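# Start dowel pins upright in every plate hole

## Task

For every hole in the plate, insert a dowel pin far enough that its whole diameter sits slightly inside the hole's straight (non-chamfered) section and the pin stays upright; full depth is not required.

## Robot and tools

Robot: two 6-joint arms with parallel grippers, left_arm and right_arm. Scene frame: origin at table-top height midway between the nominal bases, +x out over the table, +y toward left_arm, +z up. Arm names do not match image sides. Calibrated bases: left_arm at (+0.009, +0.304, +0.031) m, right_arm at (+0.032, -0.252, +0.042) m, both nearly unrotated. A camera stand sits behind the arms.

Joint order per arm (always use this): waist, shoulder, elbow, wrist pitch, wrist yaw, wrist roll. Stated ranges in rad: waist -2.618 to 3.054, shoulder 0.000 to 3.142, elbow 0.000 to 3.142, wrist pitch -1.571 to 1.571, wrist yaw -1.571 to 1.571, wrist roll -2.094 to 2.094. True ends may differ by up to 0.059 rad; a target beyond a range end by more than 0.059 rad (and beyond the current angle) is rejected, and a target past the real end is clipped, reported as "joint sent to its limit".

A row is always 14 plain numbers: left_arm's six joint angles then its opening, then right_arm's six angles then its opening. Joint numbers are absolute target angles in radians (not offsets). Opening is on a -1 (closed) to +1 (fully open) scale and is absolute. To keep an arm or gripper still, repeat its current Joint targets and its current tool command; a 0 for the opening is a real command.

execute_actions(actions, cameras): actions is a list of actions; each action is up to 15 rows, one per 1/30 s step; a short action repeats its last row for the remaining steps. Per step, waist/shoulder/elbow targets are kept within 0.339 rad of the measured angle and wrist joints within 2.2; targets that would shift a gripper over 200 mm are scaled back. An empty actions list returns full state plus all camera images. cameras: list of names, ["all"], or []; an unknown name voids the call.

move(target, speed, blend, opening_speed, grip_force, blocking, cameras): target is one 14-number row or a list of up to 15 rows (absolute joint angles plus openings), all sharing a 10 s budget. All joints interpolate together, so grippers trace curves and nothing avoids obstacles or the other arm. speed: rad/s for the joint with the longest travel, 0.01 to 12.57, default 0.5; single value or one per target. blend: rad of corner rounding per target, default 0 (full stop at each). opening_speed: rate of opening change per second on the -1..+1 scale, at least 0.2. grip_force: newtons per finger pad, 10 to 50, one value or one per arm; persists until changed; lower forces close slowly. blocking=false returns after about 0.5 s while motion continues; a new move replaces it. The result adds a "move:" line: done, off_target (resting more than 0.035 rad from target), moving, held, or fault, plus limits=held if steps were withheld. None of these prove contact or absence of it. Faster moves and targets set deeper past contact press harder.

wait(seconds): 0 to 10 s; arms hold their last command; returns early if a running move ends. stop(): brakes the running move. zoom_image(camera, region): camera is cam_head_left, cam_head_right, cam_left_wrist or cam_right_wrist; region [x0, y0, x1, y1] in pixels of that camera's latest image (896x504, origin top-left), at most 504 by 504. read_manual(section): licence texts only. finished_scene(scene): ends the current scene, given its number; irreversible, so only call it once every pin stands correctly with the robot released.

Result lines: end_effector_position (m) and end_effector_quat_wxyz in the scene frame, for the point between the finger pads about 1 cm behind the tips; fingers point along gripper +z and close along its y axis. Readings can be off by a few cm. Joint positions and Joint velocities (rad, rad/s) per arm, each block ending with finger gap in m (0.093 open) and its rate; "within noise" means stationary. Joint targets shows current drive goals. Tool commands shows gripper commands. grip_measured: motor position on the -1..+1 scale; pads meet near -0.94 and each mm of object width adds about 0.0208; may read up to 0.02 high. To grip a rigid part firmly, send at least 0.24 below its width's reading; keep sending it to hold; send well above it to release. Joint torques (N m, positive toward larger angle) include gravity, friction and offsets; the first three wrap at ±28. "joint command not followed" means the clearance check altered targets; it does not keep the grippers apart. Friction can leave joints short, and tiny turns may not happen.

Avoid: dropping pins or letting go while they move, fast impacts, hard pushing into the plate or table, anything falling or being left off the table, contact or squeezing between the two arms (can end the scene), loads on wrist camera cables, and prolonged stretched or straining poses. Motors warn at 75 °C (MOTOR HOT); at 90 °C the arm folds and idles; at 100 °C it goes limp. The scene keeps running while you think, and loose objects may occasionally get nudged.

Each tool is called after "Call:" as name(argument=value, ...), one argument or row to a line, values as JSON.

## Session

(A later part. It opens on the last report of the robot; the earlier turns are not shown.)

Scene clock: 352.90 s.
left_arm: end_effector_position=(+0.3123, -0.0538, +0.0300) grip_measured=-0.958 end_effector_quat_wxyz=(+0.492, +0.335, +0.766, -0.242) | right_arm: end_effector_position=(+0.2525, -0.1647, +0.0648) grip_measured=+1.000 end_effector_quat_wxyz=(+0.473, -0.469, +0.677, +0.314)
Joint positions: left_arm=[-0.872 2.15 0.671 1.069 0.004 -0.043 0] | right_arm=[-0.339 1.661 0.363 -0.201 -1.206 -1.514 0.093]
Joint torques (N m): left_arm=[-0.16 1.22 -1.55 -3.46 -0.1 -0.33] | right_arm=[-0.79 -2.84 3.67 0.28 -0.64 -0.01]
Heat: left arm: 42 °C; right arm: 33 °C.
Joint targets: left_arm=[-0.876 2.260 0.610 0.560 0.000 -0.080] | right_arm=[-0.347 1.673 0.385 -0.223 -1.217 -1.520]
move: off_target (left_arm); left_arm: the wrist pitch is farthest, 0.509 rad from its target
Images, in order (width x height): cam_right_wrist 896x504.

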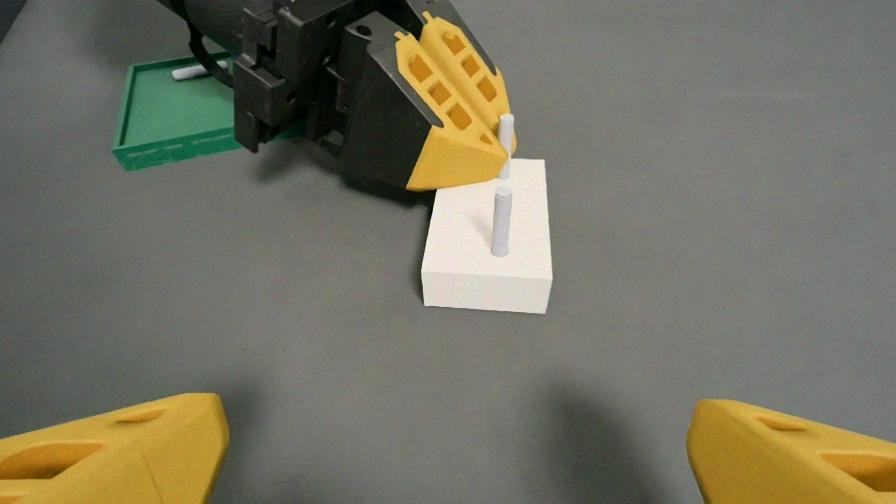

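Call:
move(
  target=[
    [-0.876,2.16,0.665,1.05,0,-0.012,-1,-0.347,1.673,0.385,-0.223,-1.217,-1.52,1],
    [-0.876,2.16,0.665,1.05,0,-0.012,-0.6,-0.347,1.673,0.385,-0.223,-1.217,-1.52,1],
  ],
  speed=0.15,
  opening_speed=0.4,
  cameras=["cam_right_wrist"],
)

Call:
zoom_image(
  camera="cam_right_wrist",
  region=[420, 70, 540, 190],
)

Scene clock: 379.23 s.
left_arm: end_effector_position=(+0.3154, -0.0615, +0.0468) grip_measured=-0.602 end_effector_quat_wxyz=(+0.521, +0.338, +0.743, -0.251) | right_arm: end_effector_position=(+0.2525, -0.1647, +0.0648) grip_measured=+1.000 end_effector_quat_wxyz=(+0.473, -0.469, +0.677, +0.314)
Joint positions: left_arm=[-0.877 2.15 0.678 1.134 0.006 -0.02 0.016] | right_arm=[-0.339 1.661 0.363 -0.201 -1.206 -1.514 0.093]
Joint torques (N m): left_arm=[0.28 -7.65 3.3 1.39 -0.12 0.02] | right_arm=[-0.55 -3 4.1 0.25 -0.62 -0.08]
Heat: left arm: 43 °C; right arm: 33 °C.
Joint targets: left_arm=[-0.876 2.160 0.665 1.050 0.000 -0.012] | right_arm=[-0.347 1.673 0.385 -0.223 -1.217 -1.520]
move: off_target (left_arm); target 2's new numbers were sent with left_arm's wrist pitch 0.083 rad from that target; left_arm: the wrist pitch is farthest, 0.084 rad from its target
Images, in order (width x height): cam_right_wrist 896x504.

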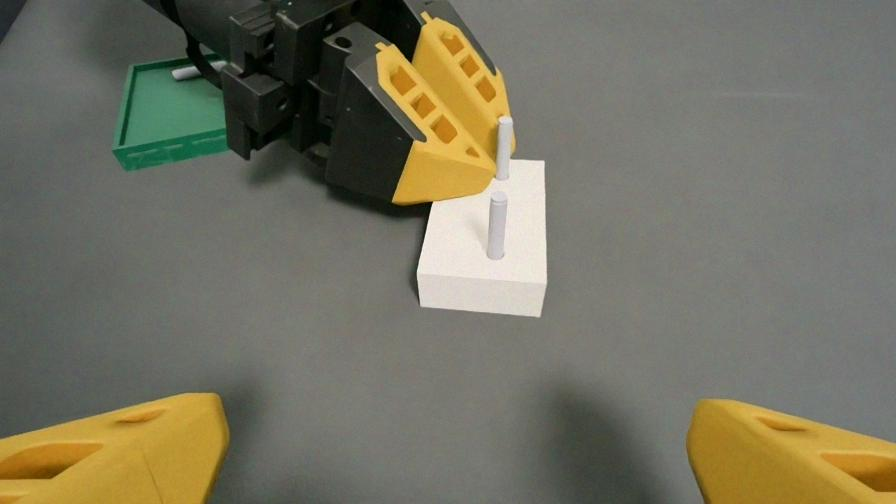

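Scaled by 4.200 from the camera's 896x504 image, which has a finer 1280x720 frame.

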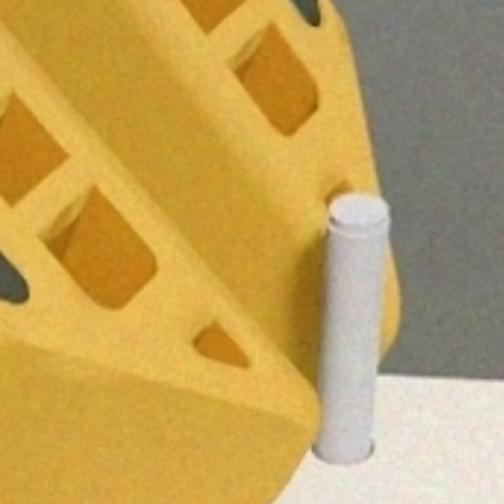

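Call:
move(
  target=[
    [-0.876,1.95,0.72,0.9,0,-0.012,-0.6,-0.347,1.673,0.385,-0.223,-1.217,-1.52,1],
    [-0.874,1.65,1.2,0.0,0,0,-1,-0.347,1.673,0.385,-0.223,-1.217,-1.52,1],
    [-0.874,2.27,1.955,-1.067,0,0,-1,-0.347,1.673,0.385,-0.223,-1.217,-1.52,1],
  ],
  speed=[0.25,0.8,0.7],
  blend=[0.02,0.1,0],
  cameras=["cam_right_wrist","cam_left_wrist"],
)

Scene clock: 399.60 s.
left_arm: end_effector_position=(+0.3183, -0.0650, +0.0870) grip_measured=-0.977 end_effector_quat_wxyz=(+0.080, +0.415, +0.905, -0.041) | right_arm: end_effector_position=(+0.2525, -0.1647, +0.0648) grip_measured=+1.000 end_effector_quat_wxyz=(+0.473, -0.469, +0.677, +0.314)
Joint positions: left_arm=[-0.877 2.255 1.924 -1.059 0.006 -0.011 0] | right_arm=[-0.339 1.661 0.363 -0.201 -1.206 -1.514 0.093]
Joint torques (N m): left_arm=[0.47 -10.18 10.43 0.57 -0.12 0.07] | right_arm=[-0.55 -2.88 3.71 0.28 -0.63 -0.05]
Heat: left arm: 41 °C; right arm: 33 °C.
Joint targets: left_arm=[-0.874 2.270 1.955 -1.067 0.000 0.000] | right_arm=[-0.347 1.673 0.385 -0.223 -1.217 -1.520]
move: done; blend cut to 0 rad at target 2
Images, in order (width x height): cam_left_wrist 896x504, cam_right_wrist 896x504.

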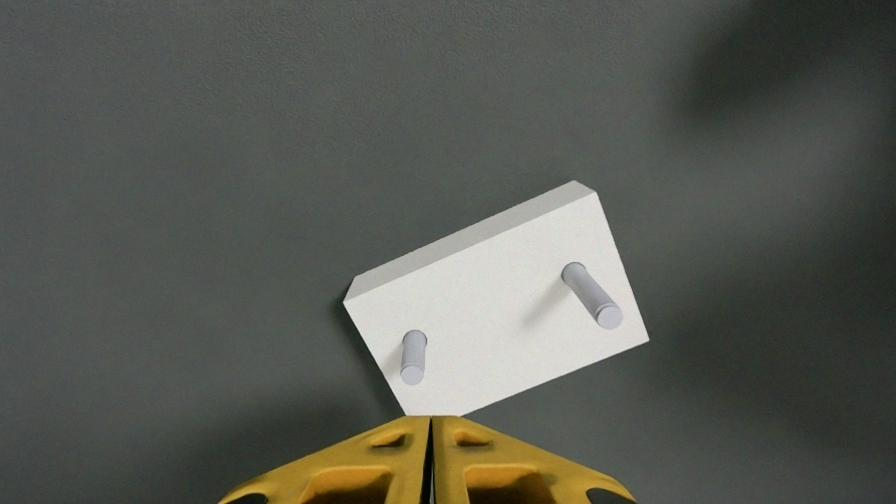

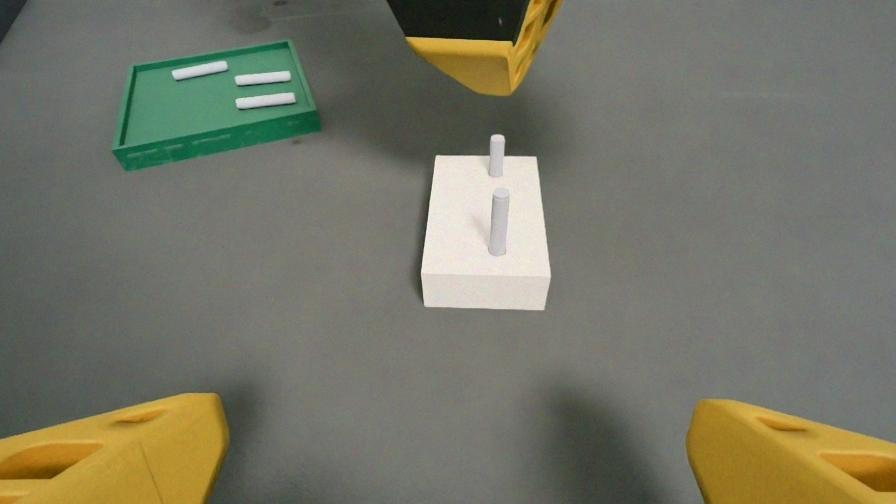

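Call:
move(
  target=[-0.966,2.355,2.07,-1.107,0,0,-1,-0.347,1.673,0.385,-0.223,-1.217,-1.52,1],
  speed=0.3,
  cameras=["cam_right_wrist","cam_left_wrist"],
)

Scene clock: 411.77 s.
left_arm: end_effector_position=(+0.2915, -0.1045, +0.0802) grip_measured=-0.977 end_effector_quat_wxyz=(+0.075, +0.457, +0.885, -0.043) | right_arm: end_effector_position=(+0.2525, -0.1647, +0.0648) grip_measured=+1.000 end_effector_quat_wxyz=(+0.473, -0.469, +0.677, +0.314)
Joint positions: left_arm=[-0.97 2.338 2.039 -1.099 0.006 -0.011 0] | right_arm=[-0.339 1.661 0.363 -0.201 -1.206 -1.514 0.093]
Joint torques (N m): left_arm=[0.5 -10.47 10.44 0.54 -0.1 0.06] | right_arm=[-0.8 -3.18 3.84 0.24 -0.57 -0.14]
Heat: left arm: 39 °C; right arm: 33 °C.
Joint targets: left_arm=[-0.966 2.355 2.070 -1.107 0.000 0.000] | right_arm=[-0.347 1.673 0.385 -0.223 -1.217 -1.520]
move: done
Images, in order (width x height): cam_left_wrist 896x504, cam_right_wrist 896x504.

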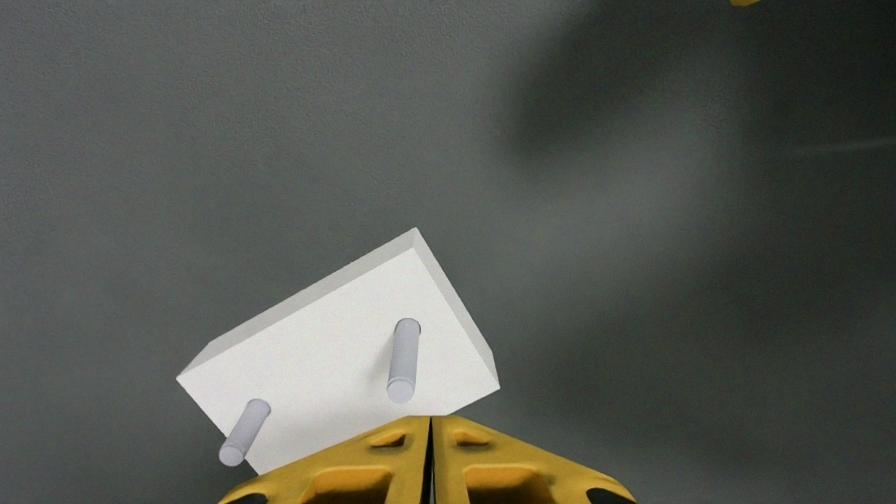

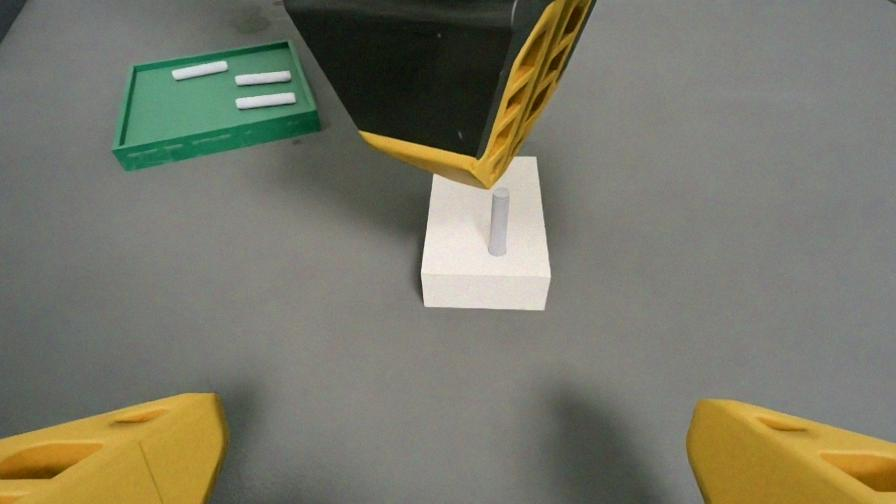

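Call:
move(
  target=[-0.949,2.363,2.02,-1.05,0,0,-1,-0.347,1.673,0.385,-0.223,-1.217,-1.52,1],
  speed=0.1,
  cameras=["cam_right_wrist","cam_left_wrist"],
)

Call:
zoom_image(
  camera="cam_right_wrist",
  region=[420, 130, 580, 290],
)

Scene clock: 419.30 s.
left_arm: end_effector_position=(+0.3000, -0.1029, +0.0742) grip_measured=-0.977 end_effector_quat_wxyz=(+0.080, +0.450, +0.889, -0.044) | right_arm: end_effector_position=(+0.2525, -0.1647, +0.0648) grip_measured=+1.000 end_effector_quat_wxyz=(+0.473, -0.469, +0.677, +0.314)
Joint positions: left_arm=[-0.954 2.346 2.027 -1.069 0.006 -0.011 0] | right_arm=[-0.339 1.661 0.363 -0.201 -1.206 -1.514 0.093]
Joint torques (N m): left_arm=[0.68 -10.69 6.6 0.84 -0.11 0.07] | right_arm=[-0.58 -2.99 3.69 0.28 -0.61 -0.1]
Heat: left arm: 38 °C; right arm: 33 °C.
Joint targets: left_arm=[-0.949 2.363 2.020 -1.050 0.000 0.000] | right_arm=[-0.347 1.673 0.385 -0.223 -1.217 -1.520]
move: done
Images, in order (width x height): cam_left_wrist 896x504, cam_right_wrist 896x504.

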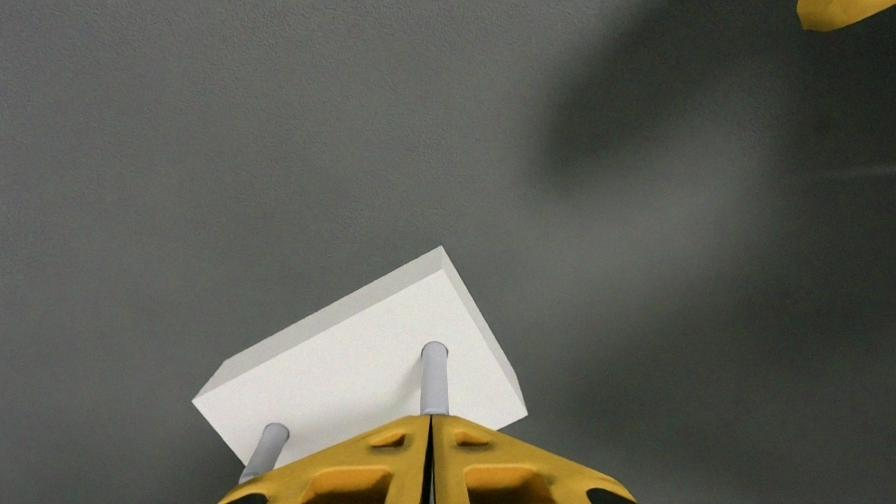

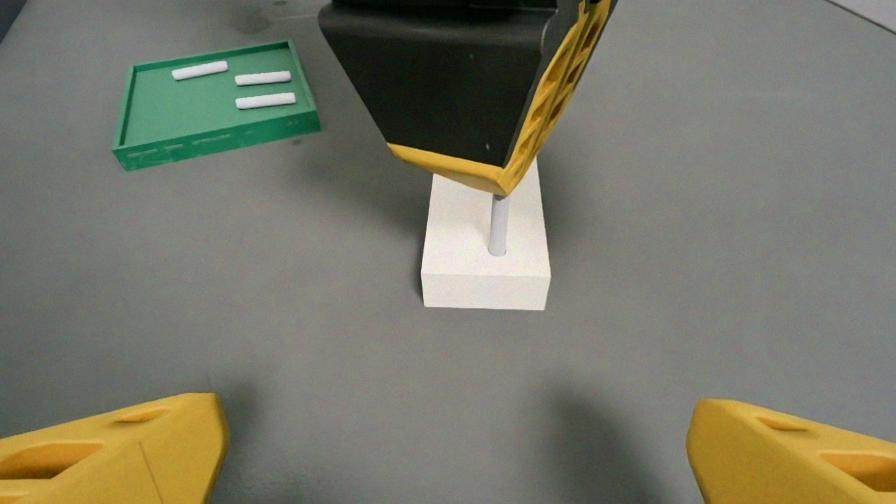

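Scaled by 3.150 from the camera's 896x504 image, which has a finer 1280x720 frame.

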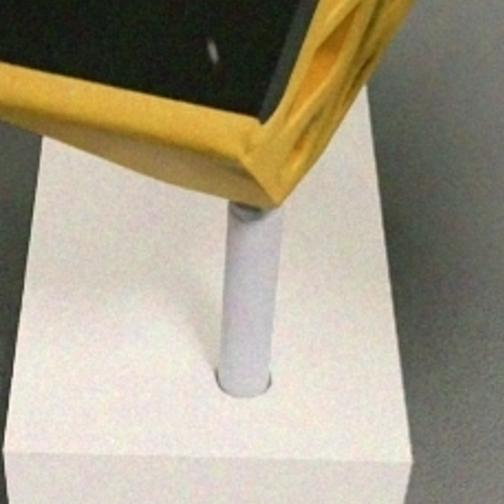

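Call:
move(
  target=[-0.949,2.42,1.96,-1.06,0,0,-1,-0.347,1.673,0.385,-0.223,-1.217,-1.52,1],
  speed=0.08,
  cameras=["cam_right_wrist"],
)

Call:
zoom_image(
  camera="cam_right_wrist",
  region=[420, 130, 580, 290],
)

Scene clock: 427.33 s.
left_arm: end_effector_position=(+0.2990, -0.1016, +0.0686) grip_measured=-0.977 end_effector_quat_wxyz=(+0.078, +0.450, +0.889, -0.043) | right_arm: end_effector_position=(+0.2525, -0.1647, +0.0648) grip_measured=+1.000 end_effector_quat_wxyz=(+0.473, -0.469, +0.677, +0.314)
Joint positions: left_arm=[-0.954 2.346 2.005 -1.052 0.006 -0.011 0] | right_arm=[-0.339 1.661 0.363 -0.201 -1.206 -1.514 0.093]
Joint torques (N m): left_arm=[0.62 -5.46 2.69 0.58 -0.11 0.06] | right_arm=[-0.68 -2.91 3.69 0.26 -0.62 -0.09]
Heat: left arm: 38 °C; right arm: 33 °C.
Joint targets: left_arm=[-0.949 2.420 1.960 -1.060 0.000 0.000] | right_arm=[-0.347 1.673 0.385 -0.223 -1.217 -1.520]
move: off_target (left_arm); left_arm: the shoulder is farthest, 0.074 rad from its target
Images, in order (width x height): cam_right_wrist 896x504.

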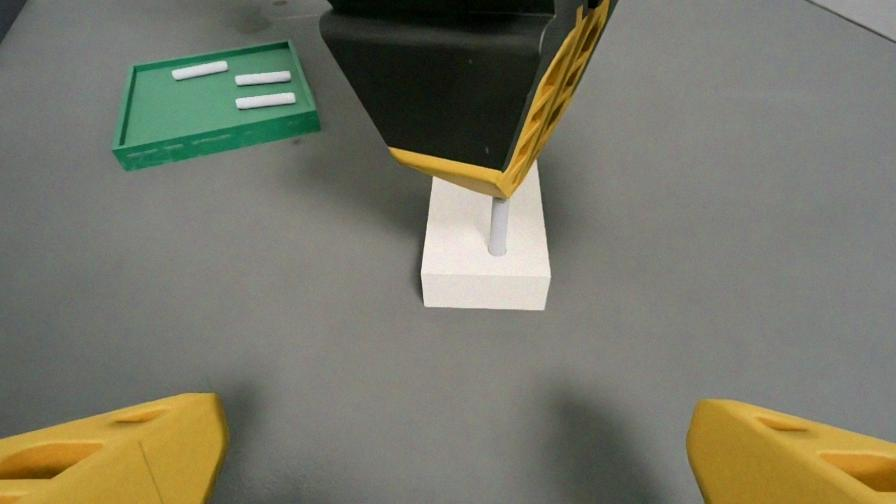

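Scaled by 3.150 from the camera's 896x504 image, which has a finer 1280x720 frame.

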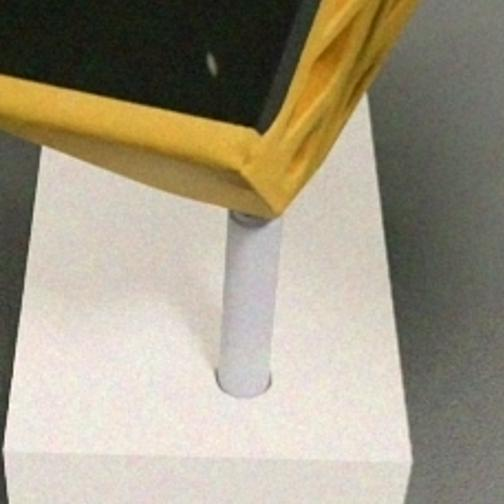

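Call:
move(
  target=[-0.949,2.475,1.925,-1.08,0,0,-1,-0.347,1.673,0.385,-0.223,-1.217,-1.52,1],
  speed=0.08,
  cameras=["cam_right_wrist"],
)

Call:
zoom_image(
  camera="cam_right_wrist",
  region=[420, 130, 580, 290],
)

Scene clock: 431.90 s.
left_arm: end_effector_position=(+0.2972, -0.0991, +0.0613) grip_measured=-0.977 end_effector_quat_wxyz=(+0.070, +0.450, +0.889, -0.039) | right_arm: end_effector_position=(+0.2525, -0.1647, +0.0648) grip_measured=+1.000 end_effector_quat_wxyz=(+0.473, -0.469, +0.677, +0.314)
Joint positions: left_arm=[-0.954 2.355 1.994 -1.05 0.006 -0.011 0] | right_arm=[-0.339 1.661 0.363 -0.201 -1.206 -1.514 0.093]
Joint torques (N m): left_arm=[0.64 -1.43 0.23 0.32 -0.11 0.07] | right_arm=[-0.7 -2.65 3.7 0.18 -0.61 -0.03]
Heat: left arm: 37 °C; right arm: 33 °C.
Joint targets: left_arm=[-0.949 2.475 1.925 -1.080 0.000 0.000] | right_arm=[-0.347 1.673 0.385 -0.223 -1.217 -1.520]
move: off_target (left_arm); left_arm: the shoulder is farthest, 0.120 rad from its target
Images, in order (width x height): cam_right_wrist 896x504.

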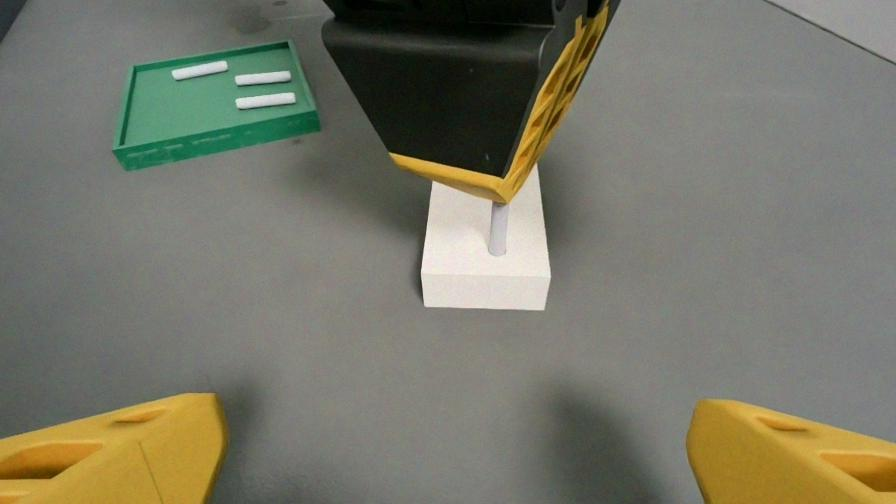

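Scaled by 3.150 from the camera's 896x504 image, which has a finer 1280x720 frame.

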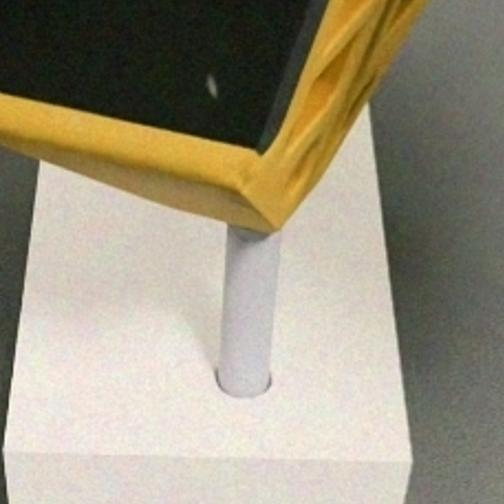

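Call:
move(
  target=[-0.949,2.51,1.9,-1.08,0,0,-1,-0.347,1.673,0.385,-0.223,-1.217,-1.52,1],
  speed=0.08,
  cameras=["cam_right_wrist"],
)

Call:
zoom_image(
  camera="cam_right_wrist",
  region=[420, 130, 580, 290],
)

Scene clock: 436.03 s.
left_arm: end_effector_position=(+0.2965, -0.0981, +0.0576) grip_measured=-0.977 end_effector_quat_wxyz=(+0.066, +0.450, +0.890, -0.037) | right_arm: end_effector_position=(+0.2525, -0.1647, +0.0648) grip_measured=+1.000 end_effector_quat_wxyz=(+0.473, -0.469, +0.677, +0.314)
Joint positions: left_arm=[-0.954 2.361 1.991 -1.049 0.006 -0.011 0] | right_arm=[-0.339 1.661 0.363 -0.201 -1.206 -1.514 0.093]
Joint torques (N m): left_arm=[0.73 1.22 -1.99 0.3 -0.1 0.07] | right_arm=[-0.73 -2.8 3.88 0.22 -0.59 -0.08]
Heat: left arm: 37 °C; right arm: 33 °C.
Joint targets: left_arm=[-0.949 2.510 1.900 -1.080 0.000 0.000] | right_arm=[-0.347 1.673 0.385 -0.223 -1.217 -1.520]
move: off_target (left_arm); left_arm: the shoulder is farthest, 0.149 rad from its target
Images, in order (width x height): cam_right_wrist 896x504.

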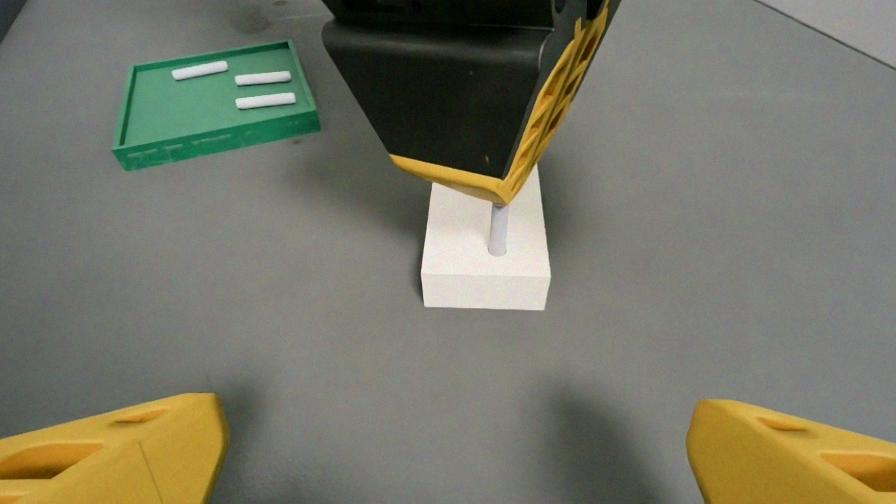

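Scaled by 3.150 from the camera's 896x504 image, which has a finer 1280x720 frame.

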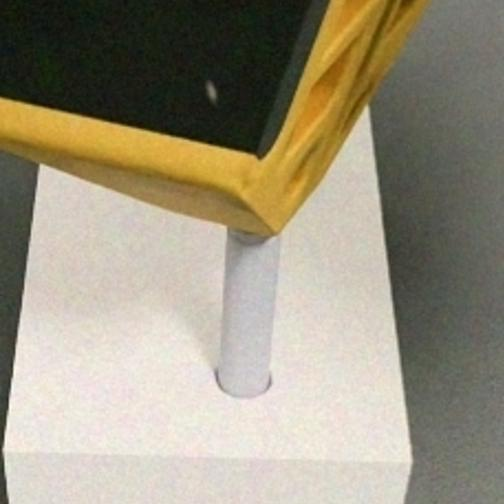

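Call:
move(
  target=[-0.949,2.56,1.87,-1.09,0,0,-1,-0.347,1.673,0.385,-0.223,-1.217,-1.52,1],
  speed=0.1,
  cameras=["cam_right_wrist"],
)

Call:
zoom_image(
  camera="cam_right_wrist",
  region=[420, 130, 580, 290],
)

Scene clock: 439.93 s.
left_arm: end_effector_position=(+0.2956, -0.0968, +0.0526) grip_measured=-0.977 end_effector_quat_wxyz=(+0.061, +0.450, +0.890, -0.035) | right_arm: end_effector_position=(+0.2525, -0.1647, +0.0648) grip_measured=+1.000 end_effector_quat_wxyz=(+0.473, -0.469, +0.677, +0.314)
Joint positions: left_arm=[-0.954 2.368 1.985 -1.047 0.006 -0.011 0] | right_arm=[-0.339 1.661 0.363 -0.201 -1.206 -1.514 0.093]
Joint torques (N m): left_arm=[0.66 4.96 -4.44 0.17 -0.12 0.07] | right_arm=[-0.88 -3.08 4.04 0.25 -0.62 -0.08]
Heat: left arm: 37 °C; right arm: 33 °C.
Joint targets: left_arm=[-0.949 2.560 1.870 -1.090 0.000 0.000] | right_arm=[-0.347 1.673 0.385 -0.223 -1.217 -1.520]
move: off_target (left_arm); left_arm: the shoulder is farthest, 0.192 rad from its target
Images, in order (width x height): cam_right_wrist 896x504.

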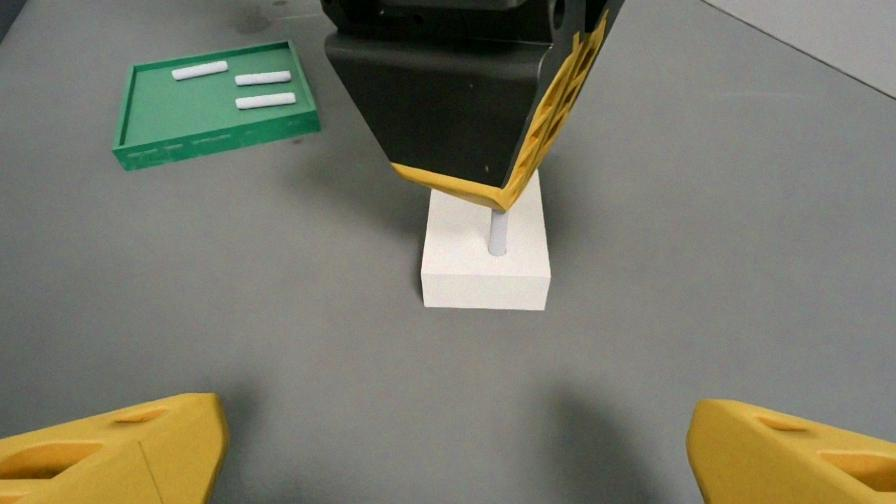

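Scaled by 3.150 from the camera's 896x504 image, which has a finer 1280x720 frame.

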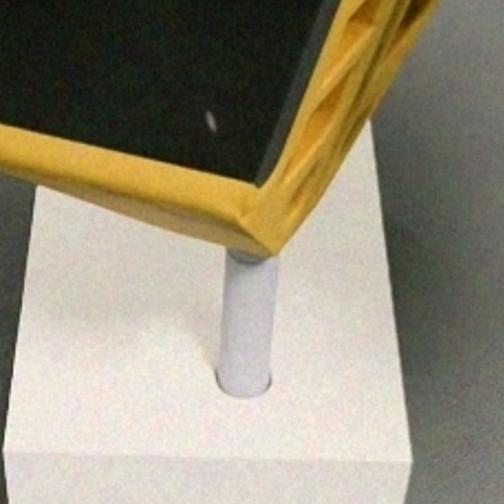

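Call:
move(
  target=[
    [-0.949,2.37,1.98,-1.05,0,0,-1,-0.347,1.673,0.385,-0.223,-1.217,-1.52,1],
    [-0.949,2.2,2.1,-1.25,0,0,-1,-0.347,1.673,0.385,-0.223,-1.217,-1.52,1],
    [-0.87,1.9,1.9,-1.2,0,0,-1,-0.347,1.673,0.385,-0.223,-1.217,-1.52,1],
  ],
  speed=[0.2,0.4,0.8],
  cameras=["cam_right_wrist"],
)

Call:
zoom_image(
  camera="cam_right_wrist",
  region=[390, 100, 590, 320],
)

Scene clock: 447.43 s.
left_arm: end_effector_position=(+0.2919, -0.0289, +0.2199) grip_measured=-0.977 end_effector_quat_wxyz=(+0.152, +0.408, +0.897, -0.074) | right_arm: end_effector_position=(+0.2525, -0.1647, +0.0648) grip_measured=+1.000 end_effector_quat_wxyz=(+0.473, -0.469, +0.677, +0.314)
Joint positions: left_arm=[-0.871 1.921 1.907 -1.218 0.005 -0.011 0] | right_arm=[-0.339 1.661 0.363 -0.201 -1.206 -1.514 0.093]
Joint torques (N m): left_arm=[0.28 -11.23 6.76 1.22 -0.11 0.06] | right_arm=[-0.91 -2.89 3.89 0.28 -0.64 -0.04]
Heat: left arm: 36 °C; right arm: 33 °C.
Joint targets: left_arm=[-0.870 1.900 1.900 -1.200 0.000 0.000] | right_arm=[-0.347 1.673 0.385 -0.223 -1.217 -1.520]
move: done
Images, in order (width x height): cam_right_wrist 896x504.

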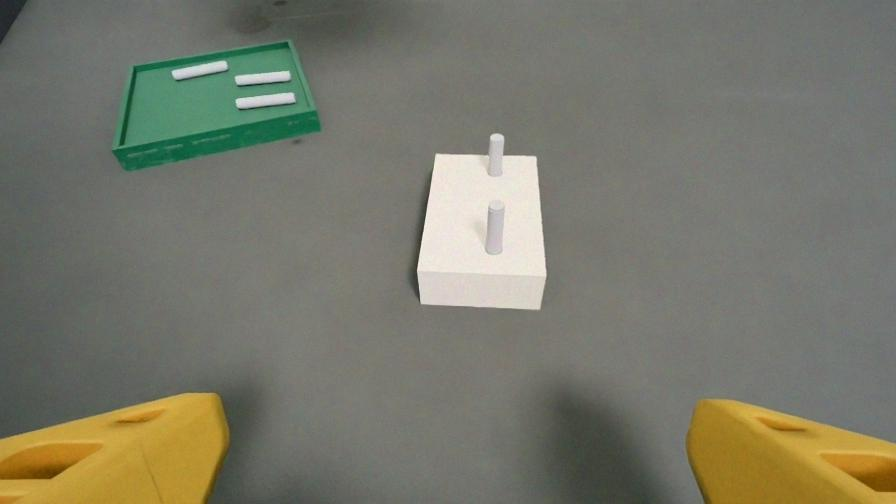

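Scaled by 2.291 from the camera's 896x504 image, which has a finer 1280x720 frame.

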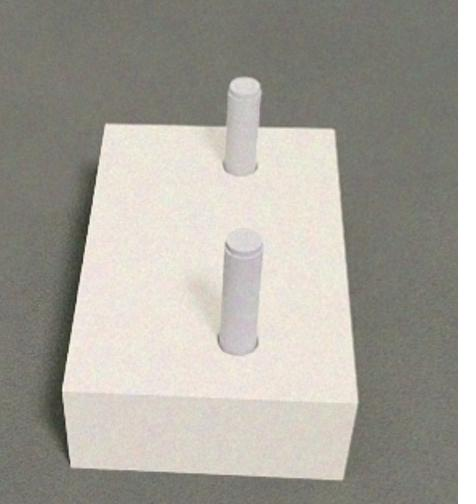

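Both pins stand deep and straight.

Call:
finished_scene(
  scene=2,
)

The scene is finished: the task was done.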